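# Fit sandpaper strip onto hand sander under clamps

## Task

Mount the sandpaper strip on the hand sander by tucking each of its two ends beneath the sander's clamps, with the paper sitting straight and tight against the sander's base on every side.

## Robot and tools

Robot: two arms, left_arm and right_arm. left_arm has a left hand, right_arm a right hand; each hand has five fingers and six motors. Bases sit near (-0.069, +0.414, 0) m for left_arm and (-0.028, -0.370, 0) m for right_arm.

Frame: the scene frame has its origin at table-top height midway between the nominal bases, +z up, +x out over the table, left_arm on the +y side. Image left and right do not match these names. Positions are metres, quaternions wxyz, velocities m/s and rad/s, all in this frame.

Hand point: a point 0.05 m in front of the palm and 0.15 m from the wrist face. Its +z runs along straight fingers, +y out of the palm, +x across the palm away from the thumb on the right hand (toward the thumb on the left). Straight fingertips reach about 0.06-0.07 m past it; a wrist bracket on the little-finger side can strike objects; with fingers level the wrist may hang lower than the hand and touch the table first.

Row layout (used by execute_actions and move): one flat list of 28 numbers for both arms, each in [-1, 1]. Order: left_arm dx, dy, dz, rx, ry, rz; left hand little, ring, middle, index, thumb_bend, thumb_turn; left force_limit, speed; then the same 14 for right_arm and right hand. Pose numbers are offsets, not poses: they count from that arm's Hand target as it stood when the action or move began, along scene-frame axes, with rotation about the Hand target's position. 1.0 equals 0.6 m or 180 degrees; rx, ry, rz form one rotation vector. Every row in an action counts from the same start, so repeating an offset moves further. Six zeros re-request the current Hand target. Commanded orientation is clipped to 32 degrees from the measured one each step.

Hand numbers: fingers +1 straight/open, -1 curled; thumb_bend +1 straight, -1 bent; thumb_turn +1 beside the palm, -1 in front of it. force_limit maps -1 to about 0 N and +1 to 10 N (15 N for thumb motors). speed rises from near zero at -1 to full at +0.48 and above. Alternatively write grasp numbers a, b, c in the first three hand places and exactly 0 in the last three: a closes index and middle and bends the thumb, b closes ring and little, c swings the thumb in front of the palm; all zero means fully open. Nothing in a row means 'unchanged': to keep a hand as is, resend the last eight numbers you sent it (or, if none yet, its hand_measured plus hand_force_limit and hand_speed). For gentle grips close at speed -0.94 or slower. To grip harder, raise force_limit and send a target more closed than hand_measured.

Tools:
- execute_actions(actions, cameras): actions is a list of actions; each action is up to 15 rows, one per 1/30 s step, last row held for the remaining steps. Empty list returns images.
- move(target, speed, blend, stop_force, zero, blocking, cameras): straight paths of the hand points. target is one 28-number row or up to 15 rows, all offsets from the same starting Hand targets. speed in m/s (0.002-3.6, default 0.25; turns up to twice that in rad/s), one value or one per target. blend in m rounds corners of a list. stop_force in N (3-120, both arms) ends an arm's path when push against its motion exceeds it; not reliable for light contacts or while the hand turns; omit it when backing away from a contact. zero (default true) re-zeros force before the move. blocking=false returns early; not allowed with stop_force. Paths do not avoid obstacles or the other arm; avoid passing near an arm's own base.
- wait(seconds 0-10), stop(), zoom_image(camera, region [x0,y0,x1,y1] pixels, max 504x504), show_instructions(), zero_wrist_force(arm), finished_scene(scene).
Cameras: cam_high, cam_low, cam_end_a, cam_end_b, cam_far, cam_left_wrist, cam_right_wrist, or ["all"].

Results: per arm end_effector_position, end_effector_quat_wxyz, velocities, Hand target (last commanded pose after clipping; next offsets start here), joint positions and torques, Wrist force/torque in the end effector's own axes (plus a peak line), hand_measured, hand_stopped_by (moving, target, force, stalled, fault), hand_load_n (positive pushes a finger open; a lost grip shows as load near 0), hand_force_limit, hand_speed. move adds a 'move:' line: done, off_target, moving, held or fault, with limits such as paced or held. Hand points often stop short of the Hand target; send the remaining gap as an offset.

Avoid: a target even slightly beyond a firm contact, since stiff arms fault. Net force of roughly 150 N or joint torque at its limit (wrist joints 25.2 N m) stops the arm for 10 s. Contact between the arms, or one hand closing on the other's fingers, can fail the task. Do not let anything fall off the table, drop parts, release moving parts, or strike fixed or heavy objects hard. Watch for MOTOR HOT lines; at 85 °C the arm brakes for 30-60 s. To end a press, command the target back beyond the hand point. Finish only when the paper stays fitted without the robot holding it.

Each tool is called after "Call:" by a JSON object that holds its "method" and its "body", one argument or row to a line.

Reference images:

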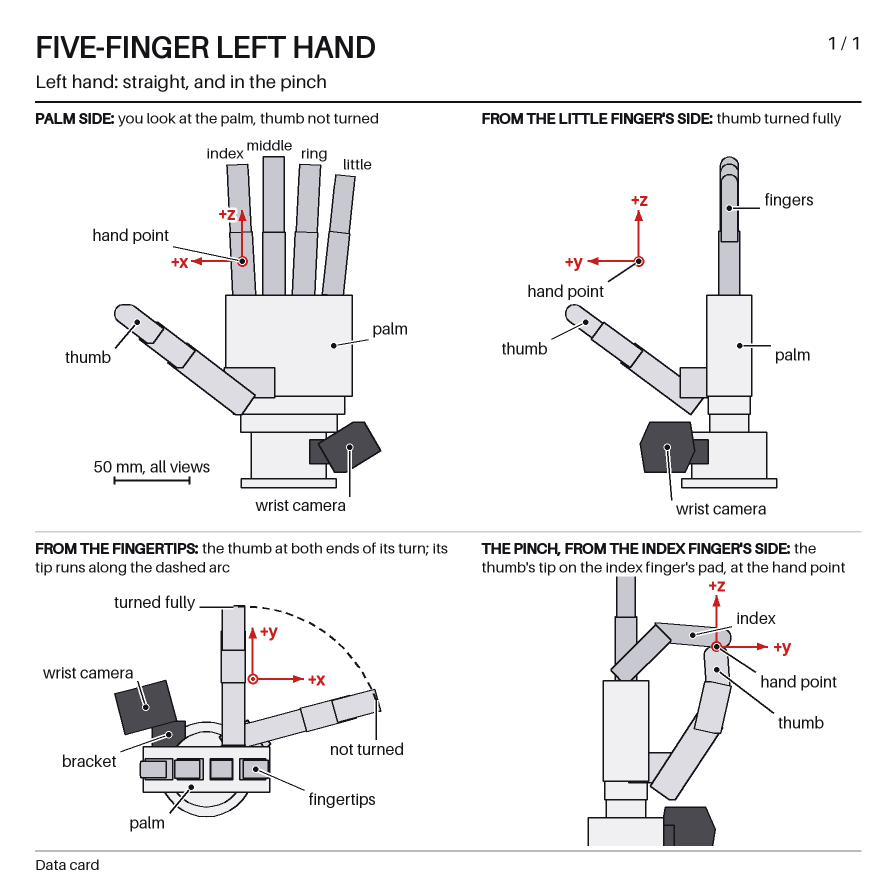

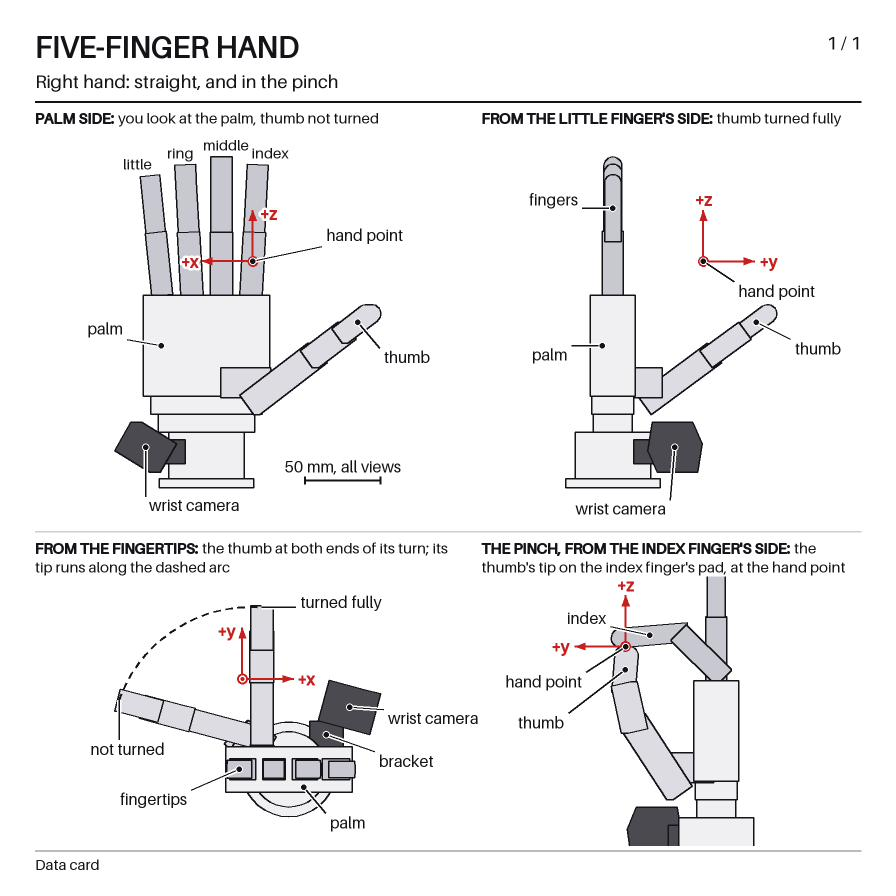

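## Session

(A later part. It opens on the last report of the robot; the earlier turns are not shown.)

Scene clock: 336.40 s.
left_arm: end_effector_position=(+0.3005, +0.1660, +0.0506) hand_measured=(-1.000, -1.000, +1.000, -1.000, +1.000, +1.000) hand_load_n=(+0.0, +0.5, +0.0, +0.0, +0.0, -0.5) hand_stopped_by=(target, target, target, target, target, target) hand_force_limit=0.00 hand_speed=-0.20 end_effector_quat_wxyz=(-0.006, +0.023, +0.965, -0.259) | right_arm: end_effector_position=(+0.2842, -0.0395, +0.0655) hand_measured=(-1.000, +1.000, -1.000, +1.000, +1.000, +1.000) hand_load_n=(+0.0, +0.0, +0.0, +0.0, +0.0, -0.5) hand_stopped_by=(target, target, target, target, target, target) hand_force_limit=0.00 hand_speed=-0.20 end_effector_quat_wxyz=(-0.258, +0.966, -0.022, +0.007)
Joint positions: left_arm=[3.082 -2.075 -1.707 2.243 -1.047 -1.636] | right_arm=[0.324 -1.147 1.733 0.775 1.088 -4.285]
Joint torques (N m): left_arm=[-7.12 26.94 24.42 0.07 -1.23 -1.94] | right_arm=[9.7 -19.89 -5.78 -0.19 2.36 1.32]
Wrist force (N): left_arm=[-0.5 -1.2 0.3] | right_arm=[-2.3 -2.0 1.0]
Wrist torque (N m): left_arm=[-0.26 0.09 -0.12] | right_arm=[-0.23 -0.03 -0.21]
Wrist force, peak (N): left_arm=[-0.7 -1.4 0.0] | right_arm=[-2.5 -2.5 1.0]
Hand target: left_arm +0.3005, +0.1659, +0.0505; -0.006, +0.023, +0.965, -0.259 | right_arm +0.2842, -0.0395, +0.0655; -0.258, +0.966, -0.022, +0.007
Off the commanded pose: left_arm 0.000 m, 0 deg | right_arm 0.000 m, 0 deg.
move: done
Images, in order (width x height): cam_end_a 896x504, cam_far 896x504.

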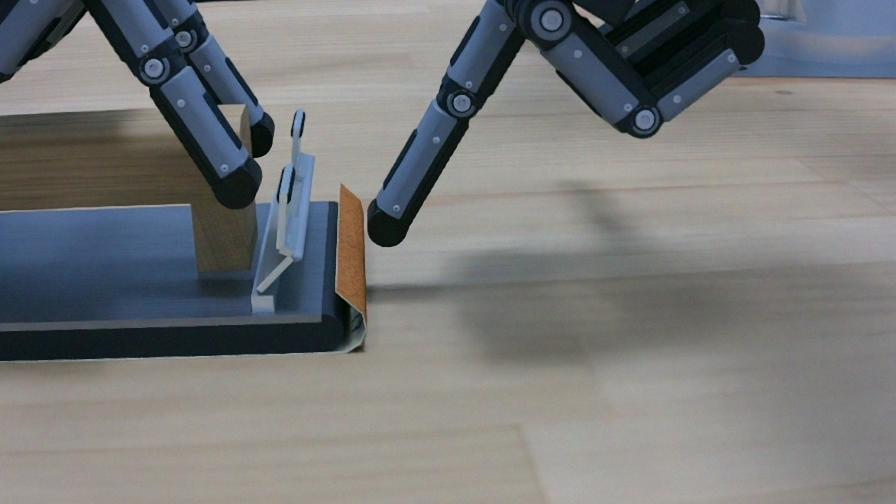

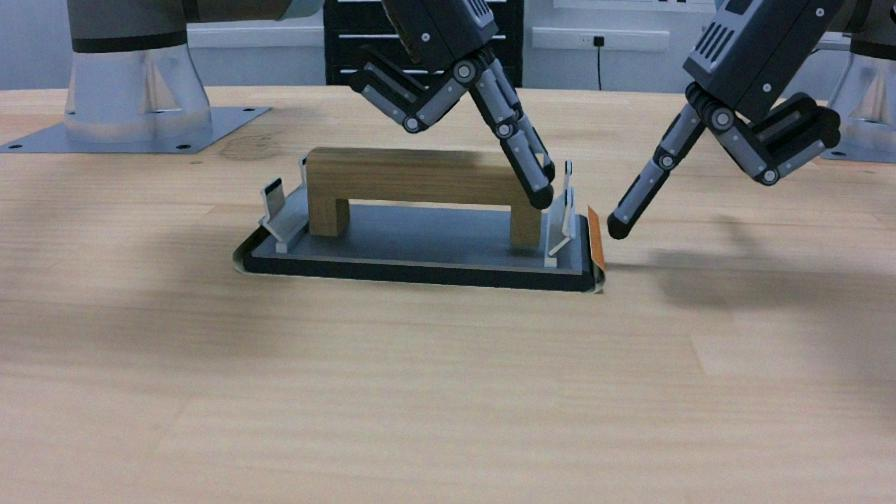

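Call:
{"method": "move", "body": {
  "target": [
    [0, -0.005, -0.0042, 0, 0, 0, -1, -1, 1, -1, 1, 1, 0, -0.2, 0, 0, 0, 0, 0, 0, -1, 1, -1, 1, 1, 1, 0, -0.2],
    [0, -0.0275, -0.0042, 0, 0, 0, -1, -1, 1, -1, 1, 1, 0, -0.2, 0, 0, 0, 0, 0, 0, -1, 1, -1, 1, 1, 1, 0, -0.2]
  ],
  "speed": 0.04,
  "cameras": ["cam_end_a", "cam_far", "cam_right_wrist"]
}}

Call:
{"method": "zoom_image", "body": {
  "camera": "cam_end_a",
  "region": [200, 90, 470, 370]
}}

Scene clock: 346.60 s.
left_arm: end_effector_position=(+0.3005, +0.1495, +0.0480) hand_measured=(-1.000, -1.000, +1.000, -1.000, +1.000, +1.000) hand_load_n=(+0.0, +0.0, +0.0, +0.0, +0.0, +0.0) hand_stopped_by=(target, target, target, target, target, target) hand_force_limit=0.00 hand_speed=-0.20 end_effector_quat_wxyz=(-0.006, +0.023, +0.965, -0.259) | right_arm: end_effector_position=(+0.2842, -0.0395, +0.0655) hand_measured=(-1.000, +1.000, -1.000, +1.000, +1.000, +1.000) hand_load_n=(+0.0, +0.0, +0.0, +0.0, -0.5, +0.0) hand_stopped_by=(target, target, target, target, target, target) hand_force_limit=0.00 hand_speed=-0.20 end_effector_quat_wxyz=(-0.258, +0.966, -0.022, +0.007)
Joint positions: left_arm=[3.043 -2.089 -1.684 2.257 -1.048 -1.681] | right_arm=[0.324 -1.147 1.733 0.775 1.088 -4.285]
Joint torques (N m): left_arm=[-8.05 28.32 23.81 0.11 -1.26 -2.35] | right_arm=[9.21 -21.07 -6.71 -0.14 2.13 1.23]
Wrist force (N): left_arm=[-0.3 -0.8 0.0] | right_arm=[-1.9 -2.3 0.9]
Wrist torque (N m): left_arm=[-0.16 0.06 -0.12] | right_arm=[-0.27 -0.09 -0.19]
Wrist force, peak (N): left_arm=[-0.6 -1.4 0.0] | right_arm=[-2.6 -2.4 0.5]
Hand target: left_arm +0.3005, +0.1494, +0.0480; -0.006, +0.023, +0.965, -0.259 | right_arm +0.2842, -0.0395, +0.0655; -0.258, +0.966, -0.022, +0.007
Off the commanded pose: left_arm 0.000 m, 0 deg | right_arm 0.000 m, 0 deg.
move: done
camera_calibration:
cam_right_wrist: T_world_to_cam=[[0.204935, -0.851968, -0.481822, -0.0573469], [-0.864385, -0.388475, 0.319258, 0.212914], [-0.459173, 0.351052, -0.816041, 0.3132], [0, 0, 0, 1]] pos_world=[0.339605, -0.0760955, 0.159978]
Images, in order (width x height): cam_end_a 896x504, cam_far 896x504, cam_right_wrist 672x504.

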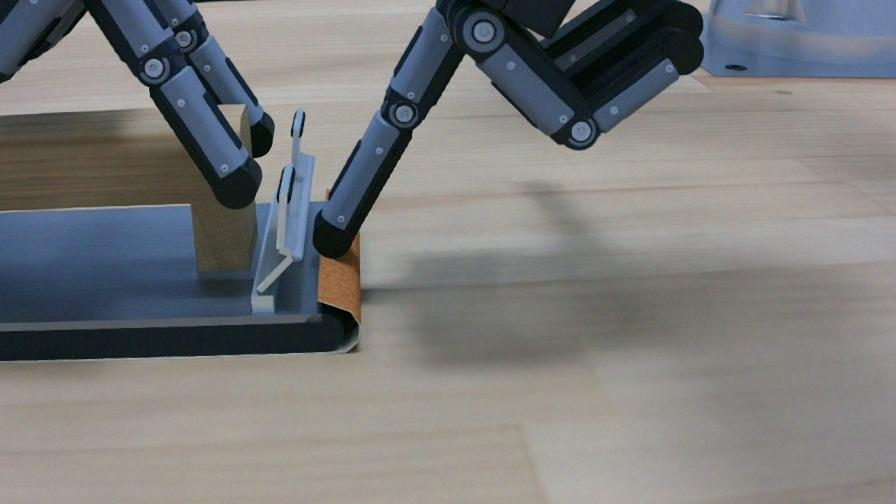

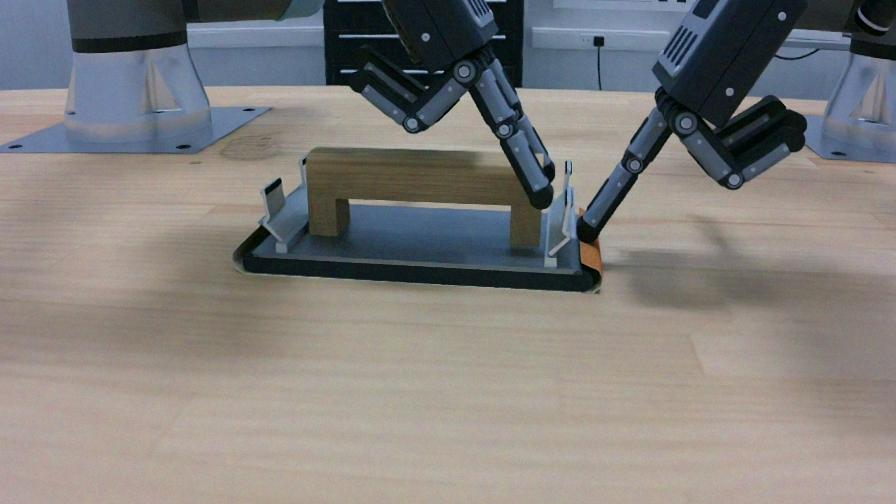

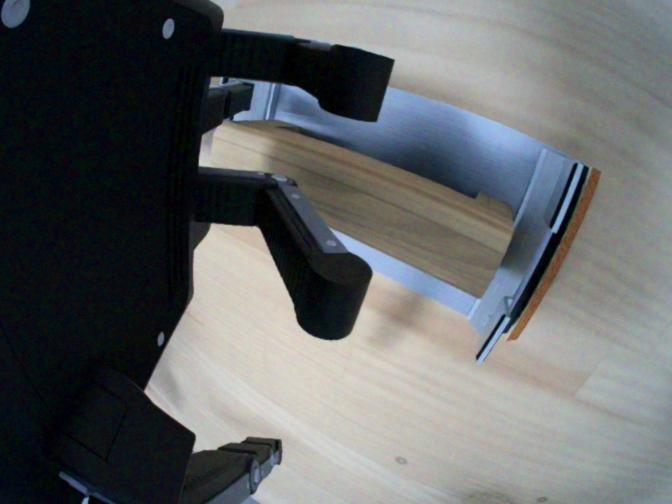

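Scaled by 1.800 from the camera's 896x504 image, which has a finer 1280x720 frame.

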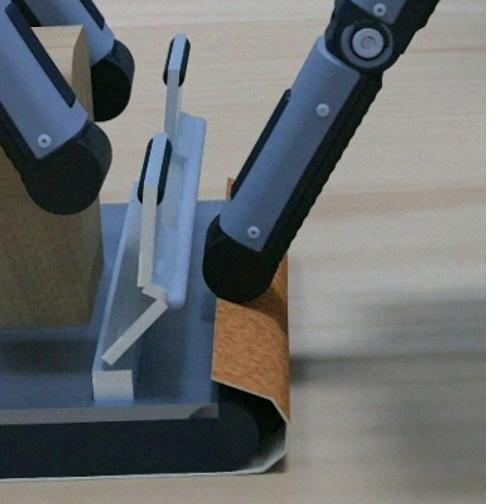

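Call:
{"method": "move", "body": {
  "target": [0, -0.0042, -0.0025, 0, 0, 0, -1, -1, 1, -1, 1, 1, 0, -0.2, 0, 0, 0, 0, 0, 0, -1, 1, -1, 1, 1, 1, 0, -0.2],
  "speed": 0.03,
  "cameras": ["cam_end_a"]
}}

Call:
{"method": "zoom_image", "body": {
  "camera": "cam_end_a",
  "region": [200, 90, 470, 370]
}}

Scene clock: 352.13 s.
left_arm: end_effector_position=(+0.3005, +0.1470, +0.0465) hand_measured=(-1.000, -1.000, +1.000, -1.000, +1.000, +1.000) hand_load_n=(+0.0, +0.0, +0.0, +0.0, +0.0, -0.5) hand_stopped_by=(target, target, target, target, target, target) hand_force_limit=0.00 hand_speed=-0.20 end_effector_quat_wxyz=(-0.006, +0.023, +0.965, -0.259) | right_arm: end_effector_position=(+0.2842, -0.0395, +0.0655) hand_measured=(-1.000, +1.000, -1.000, +1.000, +1.000, +1.000) hand_load_n=(+0.0, +0.0, +0.5, +0.0, +0.0, +0.0) hand_stopped_by=(target, target, target, target, target, target) hand_force_limit=0.00 hand_speed=-0.20 end_effector_quat_wxyz=(-0.258, +0.966, -0.022, +0.007)
Joint positions: left_arm=[3.037 -2.093 -1.682 2.262 -1.049 -1.688] | right_arm=[0.324 -1.147 1.733 0.775 1.088 -4.285]
Joint torques (N m): left_arm=[-8.1 28.04 23.51 0.07 -1.22 -2.19] | right_arm=[9.38 -20.23 -6.02 -0.16 2.34 1.25]
Wrist force (N): left_arm=[-0.2 -0.9 -0.1] | right_arm=[-2.3 -2.3 0.4]
Wrist torque (N m): left_arm=[-0.18 0.05 -0.10] | right_arm=[-0.24 -0.03 -0.21]
Wrist force, peak (N): left_arm=[-0.6 -1.2 -0.2] | right_arm=[-2.7 -2.1 1.2]
Hand target: left_arm +0.3005, +0.1469, +0.0465; -0.006, +0.023, +0.965, -0.259 | right_arm +0.2842, -0.0395, +0.0655; -0.258, +0.966, -0.022, +0.007
Off the commanded pose: left_arm 0.000 m, 0 deg | right_arm 0.000 m, 0 deg.
move: done
Images, in order (width x height): cam_end_a 896x504.

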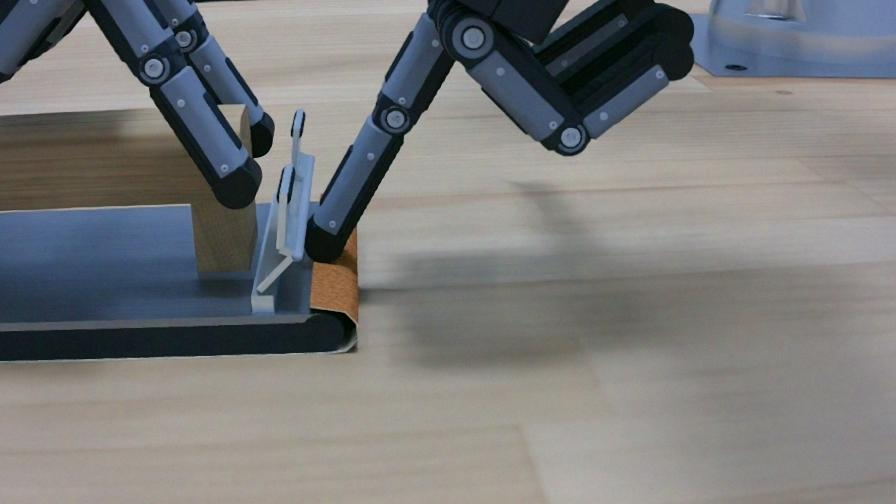

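Scaled by 1.800 from the camera's 896x504 image, which has a finer 1280x720 frame.

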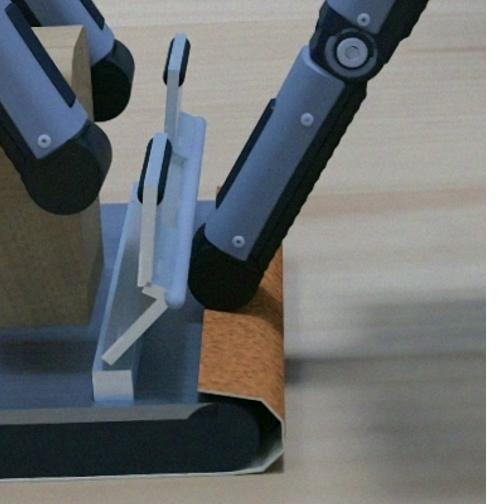

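Call:
{"method": "move", "body": {
  "target": [0, 0, 0, 0, 0, 0, -1, -1, 1, -1, 1, 1, 0, -0.2, 0, 0.0117, 0, 0, 0, 0, -1, 1, -1, 1, 1, 1, 0, -0.2],
  "speed": 0.02,
  "stop_force": 6,
  "cameras": ["cam_end_a"]
}}

Call:
{"method": "zoom_image", "body": {
  "camera": "cam_end_a",
  "region": [200, 90, 470, 370]
}}

Scene clock: 367.57 s.
left_arm: end_effector_position=(+0.3005, +0.1469, +0.0465) hand_measured=(-1.000, -1.000, +1.000, -1.000, +1.000, +1.000) hand_load_n=(+0.0, +0.0, +0.0, +0.0, +0.0, +0.0) hand_stopped_by=(target, target, target, target, target, target) hand_force_limit=0.00 hand_speed=-0.20 end_effector_quat_wxyz=(-0.006, +0.023, +0.965, -0.259) | right_arm: end_effector_position=(+0.2842, -0.0325, +0.0655) hand_measured=(-1.000, +1.000, -1.000, +1.000, +1.000, +1.000) hand_load_n=(+0.0, -1.0, +0.0, -1.5, +0.0, -0.5) hand_stopped_by=(target, target, target, target, target, target) hand_force_limit=0.00 hand_speed=-0.20 end_effector_quat_wxyz=(-0.258, +0.966, -0.022, +0.007)
Joint positions: left_arm=[3.037 -2.093 -1.682 2.262 -1.049 -1.688] | right_arm=[0.34 -1.14 1.719 0.773 1.092 -4.267]
Joint torques (N m): left_arm=[-7.51 28.25 23.98 0.11 -1.26 -2.27] | right_arm=[11.06 -20.12 -24.91 -0.19 1.47 1.31]
Wrist force (N): left_arm=[-0.5 -0.9 -0.1] | right_arm=[-0.8 0.3 -0.9]
Wrist torque (N m): left_arm=[-0.17 0.09 -0.13] | right_arm=[-0.18 0.11 -0.09]
Wrist force, peak (N): left_arm=[-0.4 -1.5 -0.3] | right_arm=[-2.6 -2.6 1.0]
Hand target: left_arm +0.3005, +0.1469, +0.0465; -0.006, +0.023, +0.965, -0.259 | right_arm +0.2842, -0.0325, +0.0655; -0.258, +0.966, -0.022, +0.007
Off the commanded pose: left_arm 0.000 m, 0 deg | right_arm 0.000 m, 0 deg.
move: done
Images, in order (width x height): cam_end_a 896x504.

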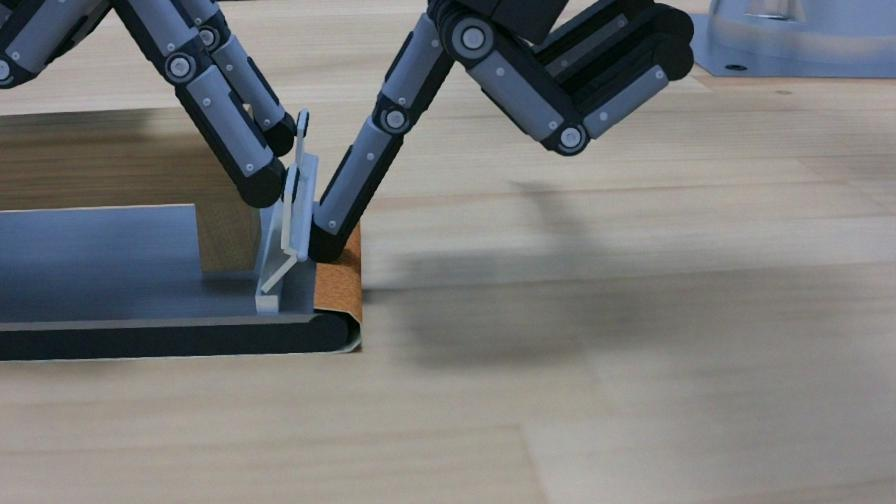

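Scaled by 1.800 from the camera's 896x504 image, which has a finer 1280x720 frame.

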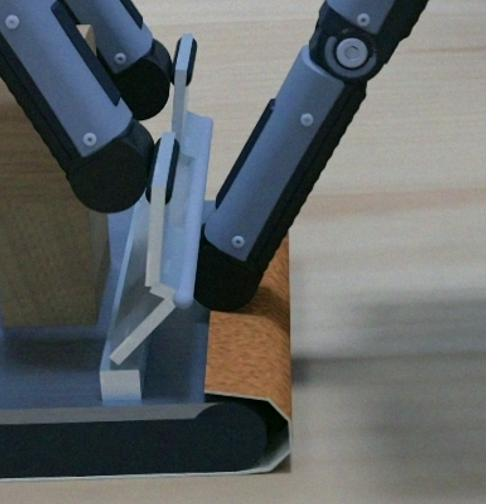

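Call:
{"method": "move", "body": {
  "target": [
    [0, 0, 0, 0, 0, 0, -1, -1, 1, -1, 1, 1, 0, -0.2, 0, -0.0067, 0, 0, 0, 0, -1, 1, -1, 1, 1, 1, 0, -0.2],
    [0, 0, 0, 0, 0, 0, -1, -1, 1, -1, 1, 1, 0, -0.2, 0, -0.005, 0.0233, 0, 0, 0, -1, 1, -1, 1, 1, 1, 0, -0.2],
    [0, 0, 0, 0, 0, 0, -1, -1, 1, -1, 1, 1, 0, -0.2, 0, 0.005, 0.0233, 0, 0, 0, -1, 1, -1, 1, 1, 1, 0, -0.2]
  ],
  "speed": 0.04,
  "blend": [0.001, 0.002, 0],
  "cameras": ["cam_end_a", "cam_end_b", "cam_right_wrist"]
}}

Call:
{"method": "zoom_image", "body": {
  "camera": "cam_end_a",
  "region": [200, 90, 470, 370]
}}

Scene clock: 388.37 s.
left_arm: end_effector_position=(+0.3005, +0.1469, +0.0465) hand_measured=(-1.000, -1.000, +1.000, -1.000, +1.000, +1.000) hand_load_n=(+0.0, +0.0, +0.0, +0.0, +0.0, +0.0) hand_stopped_by=(target, target, target, target, target, target) hand_force_limit=0.00 hand_speed=-0.20 end_effector_quat_wxyz=(-0.006, +0.023, +0.965, -0.259) | right_arm: end_effector_position=(+0.2842, -0.0295, +0.0795) hand_measured=(-1.000, +1.000, -1.000, +1.000, +1.000, +1.000) hand_load_n=(+0.0, +0.0, +0.0, -0.5, +0.0, +0.0) hand_stopped_by=(target, target, target, target, target, target) hand_force_limit=0.00 hand_speed=-0.20 end_effector_quat_wxyz=(-0.258, +0.966, -0.022, +0.007)
Joint positions: left_arm=[3.037 -2.093 -1.682 2.262 -1.049 -1.688] | right_arm=[0.347 -1.154 1.698 0.805 1.093 -4.26]
Joint torques (N m): left_arm=[-7.55 28.13 23.53 0.18 -1.28 -2.33] | right_arm=[10.88 -21.79 -23.98 3.33 1.89 1.43]
Wrist force (N): left_arm=[-0.4 -1.1 0.1] | right_arm=[-0.2 -1.8 1.5]
Wrist torque (N m): left_arm=[-0.21 0.07 -0.11] | right_arm=[-0.30 -0.03 -0.09]
Wrist force, peak (N): left_arm=[-0.3 -1.5 -0.2] | right_arm=[-1.8 -1.6 2.0]
Hand target: left_arm +0.3005, +0.1469, +0.0465; -0.006, +0.023, +0.965, -0.259 | right_arm +0.2842, -0.0295, +0.0794; -0.258, +0.966, -0.022, +0.007
Off the commanded pose: left_arm 0.000 m, 0 deg | right_arm 0.000 m, 0 deg.
move: done
camera_calibration:
cam_right_wrist: T_world_to_cam=[[0.205007, -0.851975, -0.481779, -0.0421991], [-0.86443, -0.388473, 0.319139, 0.212326], [-0.459057, 0.351039, -0.816112, 0.321121], [0, 0, 0, 1]] pos_world=[0.339605, -0.0661955, 0.173978]
Images, in order (width x height): cam_end_a 896x504, cam_end_b 896x504, cam_right_wrist 672x504.

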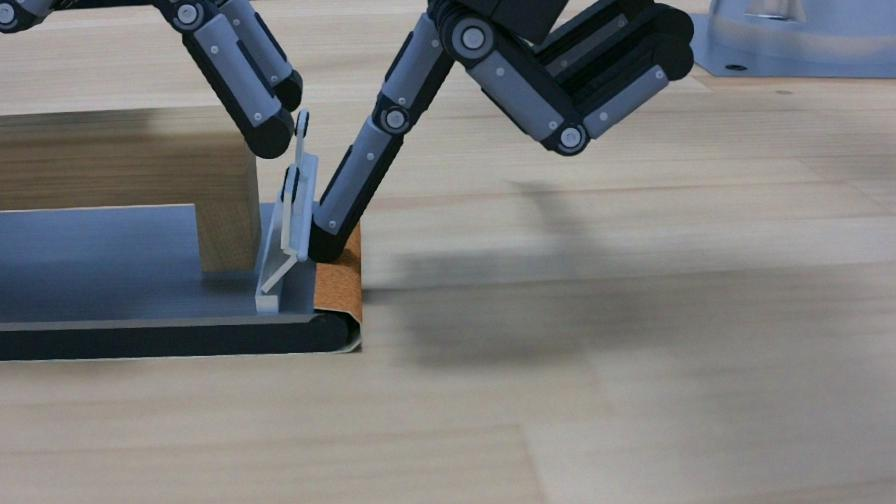

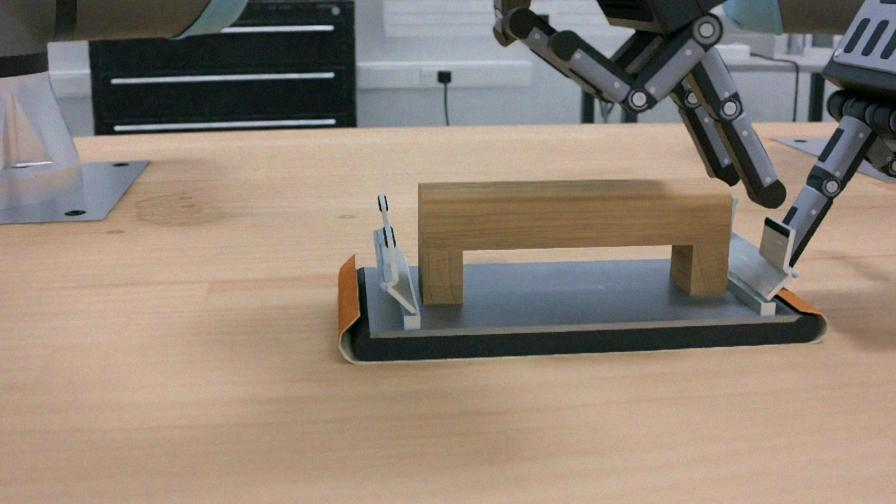

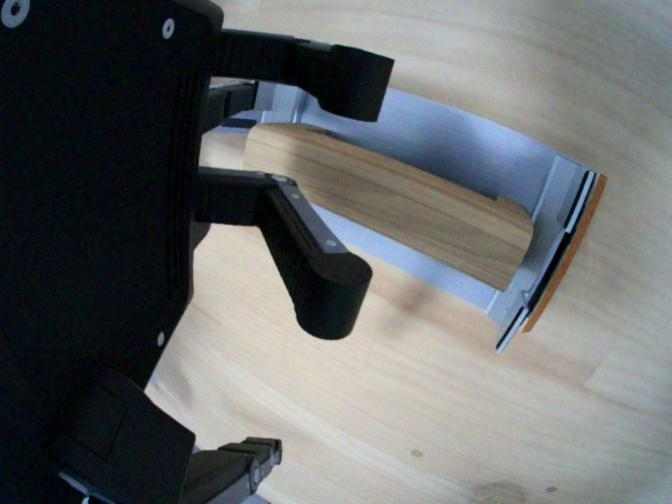

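Scaled by 1.800 from the camera's 896x504 image, which has a finer 1280x720 frame.

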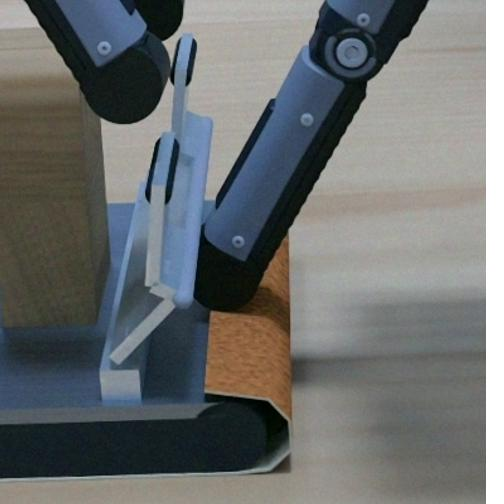

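Call:
{"method": "move", "body": {
  "target": [0, 0, 0, 0, 0, 0, -1, -1, 1, -1, 1, 1, 0, -0.2, 0, 0.0028, 0.0055, 0, 0, 0, -1, 1, -1, 1, 1, 1, 0, -0.2],
  "speed": 0.03
}}

Call:
{"method": "move", "body": {
  "target": [0, 0.006, -0.0005, 0, 0, 0, -1, -1, 1, -1, 1, 1, 0, -0.2, 0, 0.012, -0.0105, 0, 0, 0, -1, 1, -1, 1, 1, 1, 0, -0.2],
  "speed": 0.015,
  "stop_force": 20,
  "cameras": ["cam_end_a", "cam_end_b"]
}}

Call:
{"method": "zoom_image", "body": {
  "camera": "cam_end_a",
  "region": [200, 90, 470, 370]
}}

Scene clock: 399.33 s.
left_arm: end_effector_position=(+0.3005, +0.1469, +0.0465) hand_measured=(-1.000, -1.000, +1.000, -1.000, +1.000, +1.000) hand_load_n=(+0.0, +0.0, +0.0, +0.0, +0.0, +0.0) hand_stopped_by=(target, target, target, target, target, target) hand_force_limit=0.00 hand_speed=-0.20 end_effector_quat_wxyz=(-0.006, +0.023, +0.965, -0.259) | right_arm: end_effector_position=(+0.2842, -0.0278, +0.0827) hand_measured=(-1.000, +1.000, -1.000, +1.000, +1.000, +1.000) hand_load_n=(+0.0, +0.0, +0.0, +0.0, +0.0, +0.0) hand_stopped_by=(target, target, target, target, target, target) hand_force_limit=0.00 hand_speed=-0.20 end_effector_quat_wxyz=(-0.258, +0.966, -0.022, +0.007)
Joint positions: left_arm=[3.037 -2.093 -1.682 2.262 -1.049 -1.688] | right_arm=[0.351 -1.156 1.691 0.813 1.094 -4.255]
Joint torques (N m): left_arm=[-7.58 28.08 23.77 0.19 -1.23 -2.29] | right_arm=[9.25 -43.95 -24 3.71 1.94 1.49]
Wrist force (N): left_arm=[-0.3 -1.1 -0.2] | right_arm=[-0.9 -1.7 1.7]
Wrist torque (N m): left_arm=[-0.20 0.06 -0.10] | right_arm=[-0.30 0.07 -0.12]
Wrist force, peak (N): left_arm=[-0.6 -1.4 0.2] | right_arm=[-1.1 -1.7 1.7]
Hand target: left_arm +0.3005, +0.1469, +0.0465; -0.006, +0.023, +0.965, -0.259 | right_arm +0.2842, -0.0278, +0.0827; -0.258, +0.966, -0.022, +0.007
Off the commanded pose: left_arm 0.000 m, 0 deg | right_arm 0.000 m, 0 deg.
move: done

Scene clock: 400.77 s.
left_arm: end_effector_position=(+0.3005, +0.1505, +0.0462) hand_measured=(-1.000, -1.000, +1.000, -1.000, +1.000, +1.000) hand_load_n=(+0.0, +0.0, +0.0, +0.0, +0.0, +0.0) hand_stopped_by=(target, target, target, target, target, target) hand_force_limit=0.00 hand_speed=-0.20 end_effector_quat_wxyz=(-0.006, +0.023, +0.965, -0.259) | right_arm: end_effector_position=(+0.2842, -0.0206, +0.0764) hand_measured=(-1.000, +1.000, -1.000, +1.000, +1.000, +1.000) hand_load_n=(+0.0, +0.0, +0.0, +0.0, +0.0, +0.0) hand_stopped_by=(target, target, target, target, target, target) hand_force_limit=0.00 hand_speed=-0.20 end_effector_quat_wxyz=(-0.258, +0.966, -0.022, +0.007)
Joint positions: left_arm=[3.046 -2.091 -1.687 2.261 -1.048 -1.678] | right_arm=[0.367 -1.14 1.683 0.796 1.098 -4.238]
Joint torques (N m): left_arm=[9.3 50.3 3.44 -5.27 2.39 2.76] | right_arm=[10.2 -20.98 -24.5 0.14 1.88 1.38]
Wrist force (N): left_arm=[-0.5 -1.3 0.0] | right_arm=[-0.8 -1.3 1.5]
Wrist torque (N m): left_arm=[-0.21 0.08 -0.23] | right_arm=[-0.22 0.07 -0.10]
Wrist force, peak (N): left_arm=[-0.5 -1.4 0.2] | right_arm=[-0.8 -1.9 1.6]
Hand target: left_arm +0.3005, +0.1505, +0.0462; -0.006, +0.023, +0.965, -0.259 | right_arm +0.2842, -0.0206, +0.0764; -0.258, +0.966, -0.022, +0.007
Off the commanded pose: left_arm 0.000 m, 0 deg | right_arm 0.000 m, 0 deg.
move: done
Images, in order (width x height): cam_end_a 896x504, cam_end_b 896x504.

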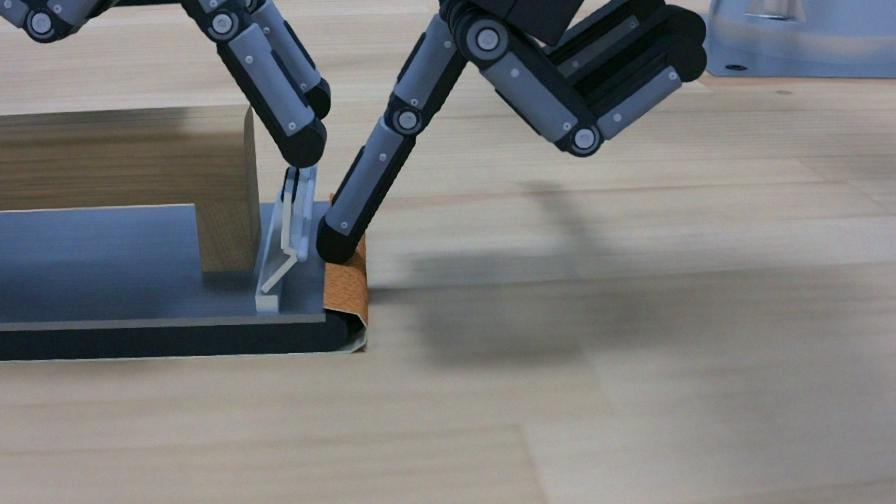

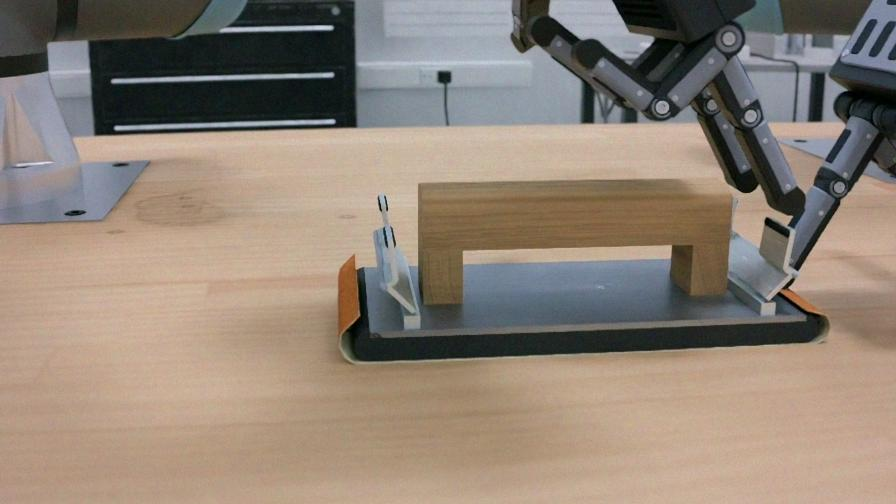

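Scaled by 1.800 from the camera's 896x504 image, which has a finer 1280x720 frame.

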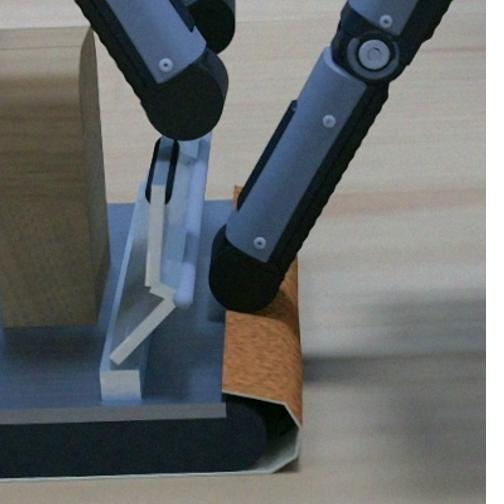

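Call:
{"method": "move", "body": {
  "target": [
    [0, 0.0183, 0, 0, 0, 0, -1, -1, 1, -1, 1, 1, 0, -0.2, 0, -0.0122, 0, 0, 0, 0, -1, 1, -1, 1, 1, 1, 0, -0.2],
    [0, 0.0192, -0.015, 0, 0, 0, -1, -1, 1, -1, 1, 1, 0, -0.2, 0, -0.0122, 0, 0, 0, 0, -1, 1, -1, 1, 1, 1, 0, -0.2]
  ],
  "speed": 0.05,
  "cameras": ["cam_end_a", "cam_end_b"]
}}

Call:
{"method": "zoom_image", "body": {
  "camera": "cam_end_a",
  "region": [200, 90, 470, 370]
}}

Scene clock: 435.23 s.
left_arm: end_effector_position=(+0.3005, +0.1620, +0.0373) hand_measured=(-1.000, -1.000, +1.000, -1.000, +1.000, +1.000) hand_load_n=(+0.5, +0.0, +0.0, +0.0, +0.0, +0.0) hand_stopped_by=(target, target, target, target, target, target) hand_force_limit=0.00 hand_speed=-0.20 end_effector_quat_wxyz=(-0.006, +0.023, +0.965, -0.259) | right_arm: end_effector_position=(+0.2842, -0.0279, +0.0764) hand_measured=(-1.000, +1.000, -1.000, +1.000, +1.000, +1.000) hand_load_n=(+0.0, +0.0, +0.0, +0.0, +0.0, +0.0) hand_stopped_by=(target, target, target, target, target, target) hand_force_limit=0.00 hand_speed=-0.20 end_effector_quat_wxyz=(-0.258, +0.966, -0.022, +0.007)
Joint positions: left_arm=[3.073 -2.096 -1.712 2.275 -1.047 -1.647] | right_arm=[0.35 -1.149 1.698 0.798 1.094 -4.256]
Joint torques (N m): left_arm=[8.77 28 2.91 0.2 2.42 2.85] | right_arm=[-8.85 -45.19 -6.99 3.38 -3.55 -1.45]
Wrist force (N): left_arm=[-0.4 -0.8 -0.3] | right_arm=[-0.5 -1.3 1.5]
Wrist torque (N m): left_arm=[-0.17 0.07 -0.24] | right_arm=[-0.23 0.01 0.08]
Wrist force, peak (N): left_arm=[-0.6 -1.5 -2.0] | right_arm=[-0.6 -1.9 1.7]
Hand target: left_arm +0.3005, +0.1620, +0.0372; -0.006, +0.023, +0.965, -0.259 | right_arm +0.2842, -0.0279, +0.0764; -0.258, +0.966, -0.022, +0.007
Off the commanded pose: left_arm 0.000 m, 0 deg | right_arm 0.000 m, 0 deg.
move: done
Images, in order (width x height): cam_end_a 896x504, cam_end_b 896x504.

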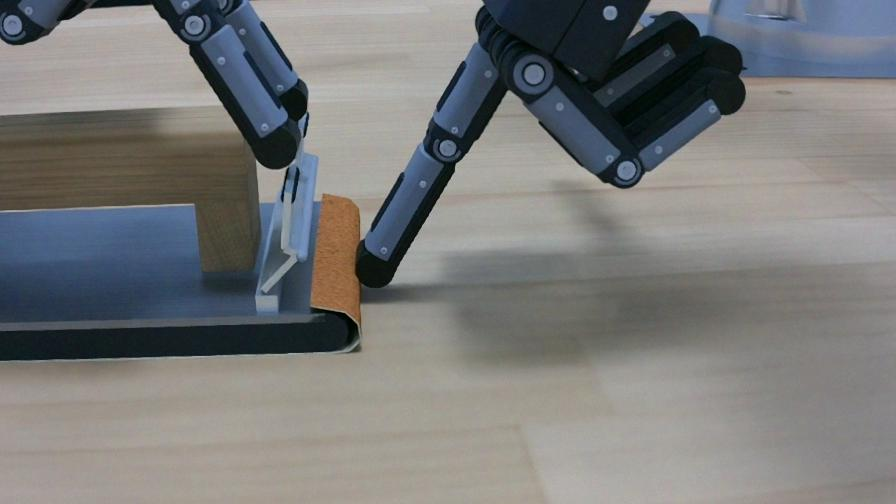

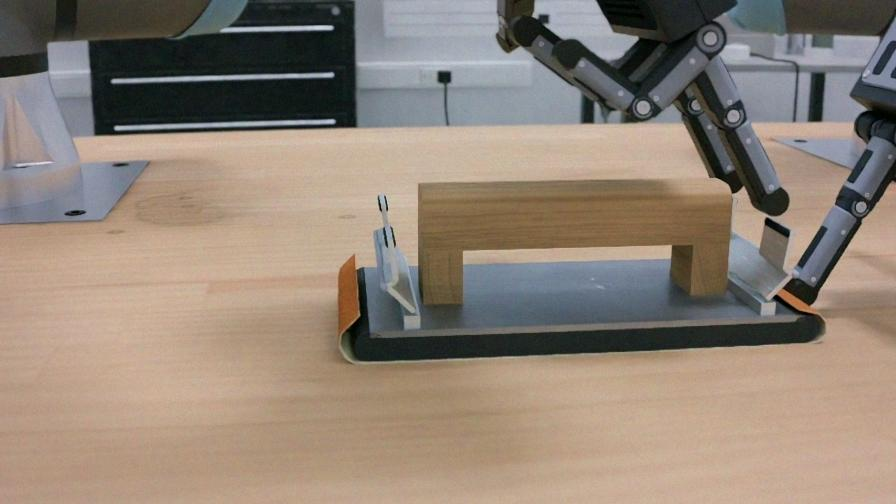

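Scaled by 1.800 from the camera's 896x504 image, which has a finer 1280x720 frame.

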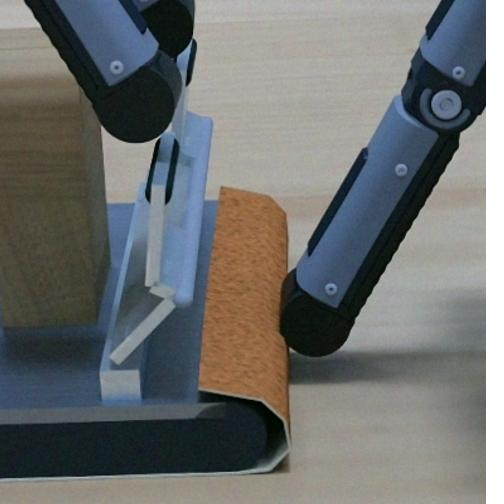

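Call:
{"method": "move", "body": {
  "target": [0, -0.0108, 0, 0, 0, 0, -1, -1, 1, -1, 1, 1, 0, -0.2, 0, 0, 0, 0, 0, 0, -1, 1, -1, 1, 1, 1, 0, -0.2],
  "speed": 0.02,
  "stop_force": 5,
  "cameras": ["cam_end_a", "cam_end_b"]
}}

Call:
{"method": "zoom_image", "body": {
  "camera": "cam_end_a",
  "region": [200, 90, 470, 370]
}}

Scene clock: 442.00 s.
left_arm: end_effector_position=(+0.3005, +0.1556, +0.0372) hand_measured=(-1.000, -1.000, +1.000, -1.000, +1.000, +1.000) hand_load_n=(+0.5, +0.0, -2.0, +0.0, +0.0, +0.0) hand_stopped_by=(target, target, target, target, target, target) hand_force_limit=0.00 hand_speed=-0.20 end_effector_quat_wxyz=(-0.006, +0.023, +0.965, -0.259) | right_arm: end_effector_position=(+0.2842, -0.0279, +0.0764) hand_measured=(-1.000, +1.000, -1.000, +1.000, +1.000, +1.000) hand_load_n=(+0.0, +0.0, +0.0, +0.0, +0.0, +0.0) hand_stopped_by=(target, target, target, target, target, target) hand_force_limit=0.00 hand_speed=-0.20 end_effector_quat_wxyz=(-0.258, +0.966, -0.022, +0.007)
Joint positions: left_arm=[3.057 -2.1 -1.702 2.279 -1.048 -1.665] | right_arm=[0.35 -1.149 1.698 0.798 1.094 -4.256]
Joint torques (N m): left_arm=[-9.58 27.36 23.09 0.44 -0.71 -2.26] | right_arm=[-8.71 -44.54 -6.6 3.23 -3.51 -1.48]
Wrist force (N): left_arm=[-0.6 0.8 -2.4] | right_arm=[-0.6 -1.5 1.5]
Wrist torque (N m): left_arm=[-0.11 0.06 -0.18] | right_arm=[-0.26 0.04 0.07]
Wrist force, peak (N): left_arm=[-0.6 0.8 -2.9] | right_arm=[-0.9 -1.8 1.7]
Hand target: left_arm +0.3005, +0.1556, +0.0372; -0.006, +0.023, +0.965, -0.259 | right_arm +0.2842, -0.0279, +0.0764; -0.258, +0.966, -0.022, +0.007
Off the commanded pose: left_arm 0.000 m, 0 deg | right_arm 0.000 m, 0 deg.
move: done
Images, in order (width x height): cam_end_a 896x504, cam_end_b 896x504.

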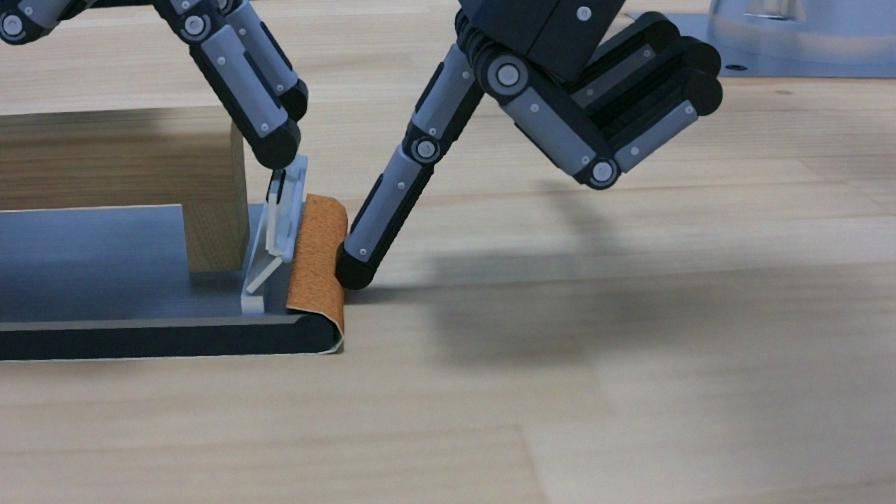

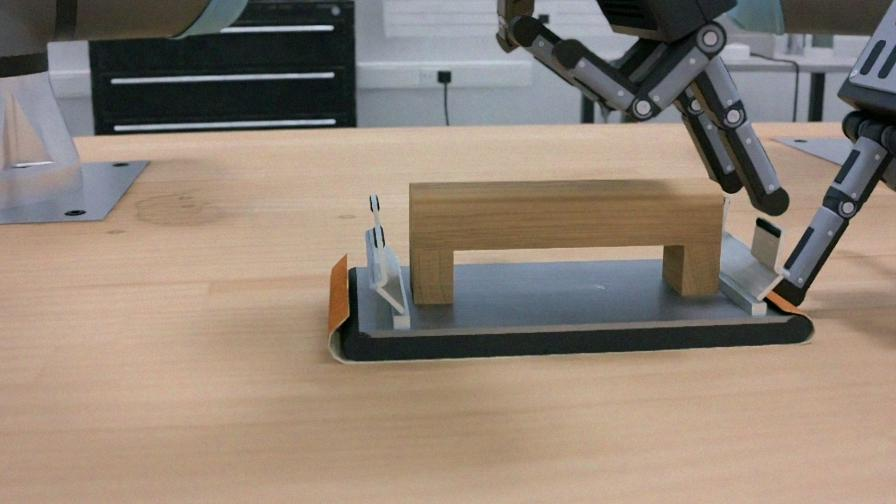

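Scaled by 1.800 from the camera's 896x504 image, which has a finer 1280x720 frame.

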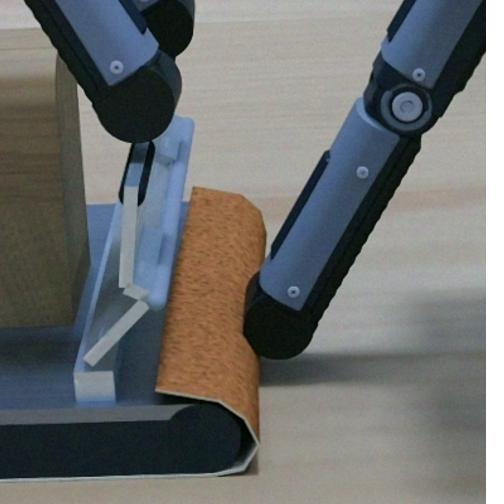

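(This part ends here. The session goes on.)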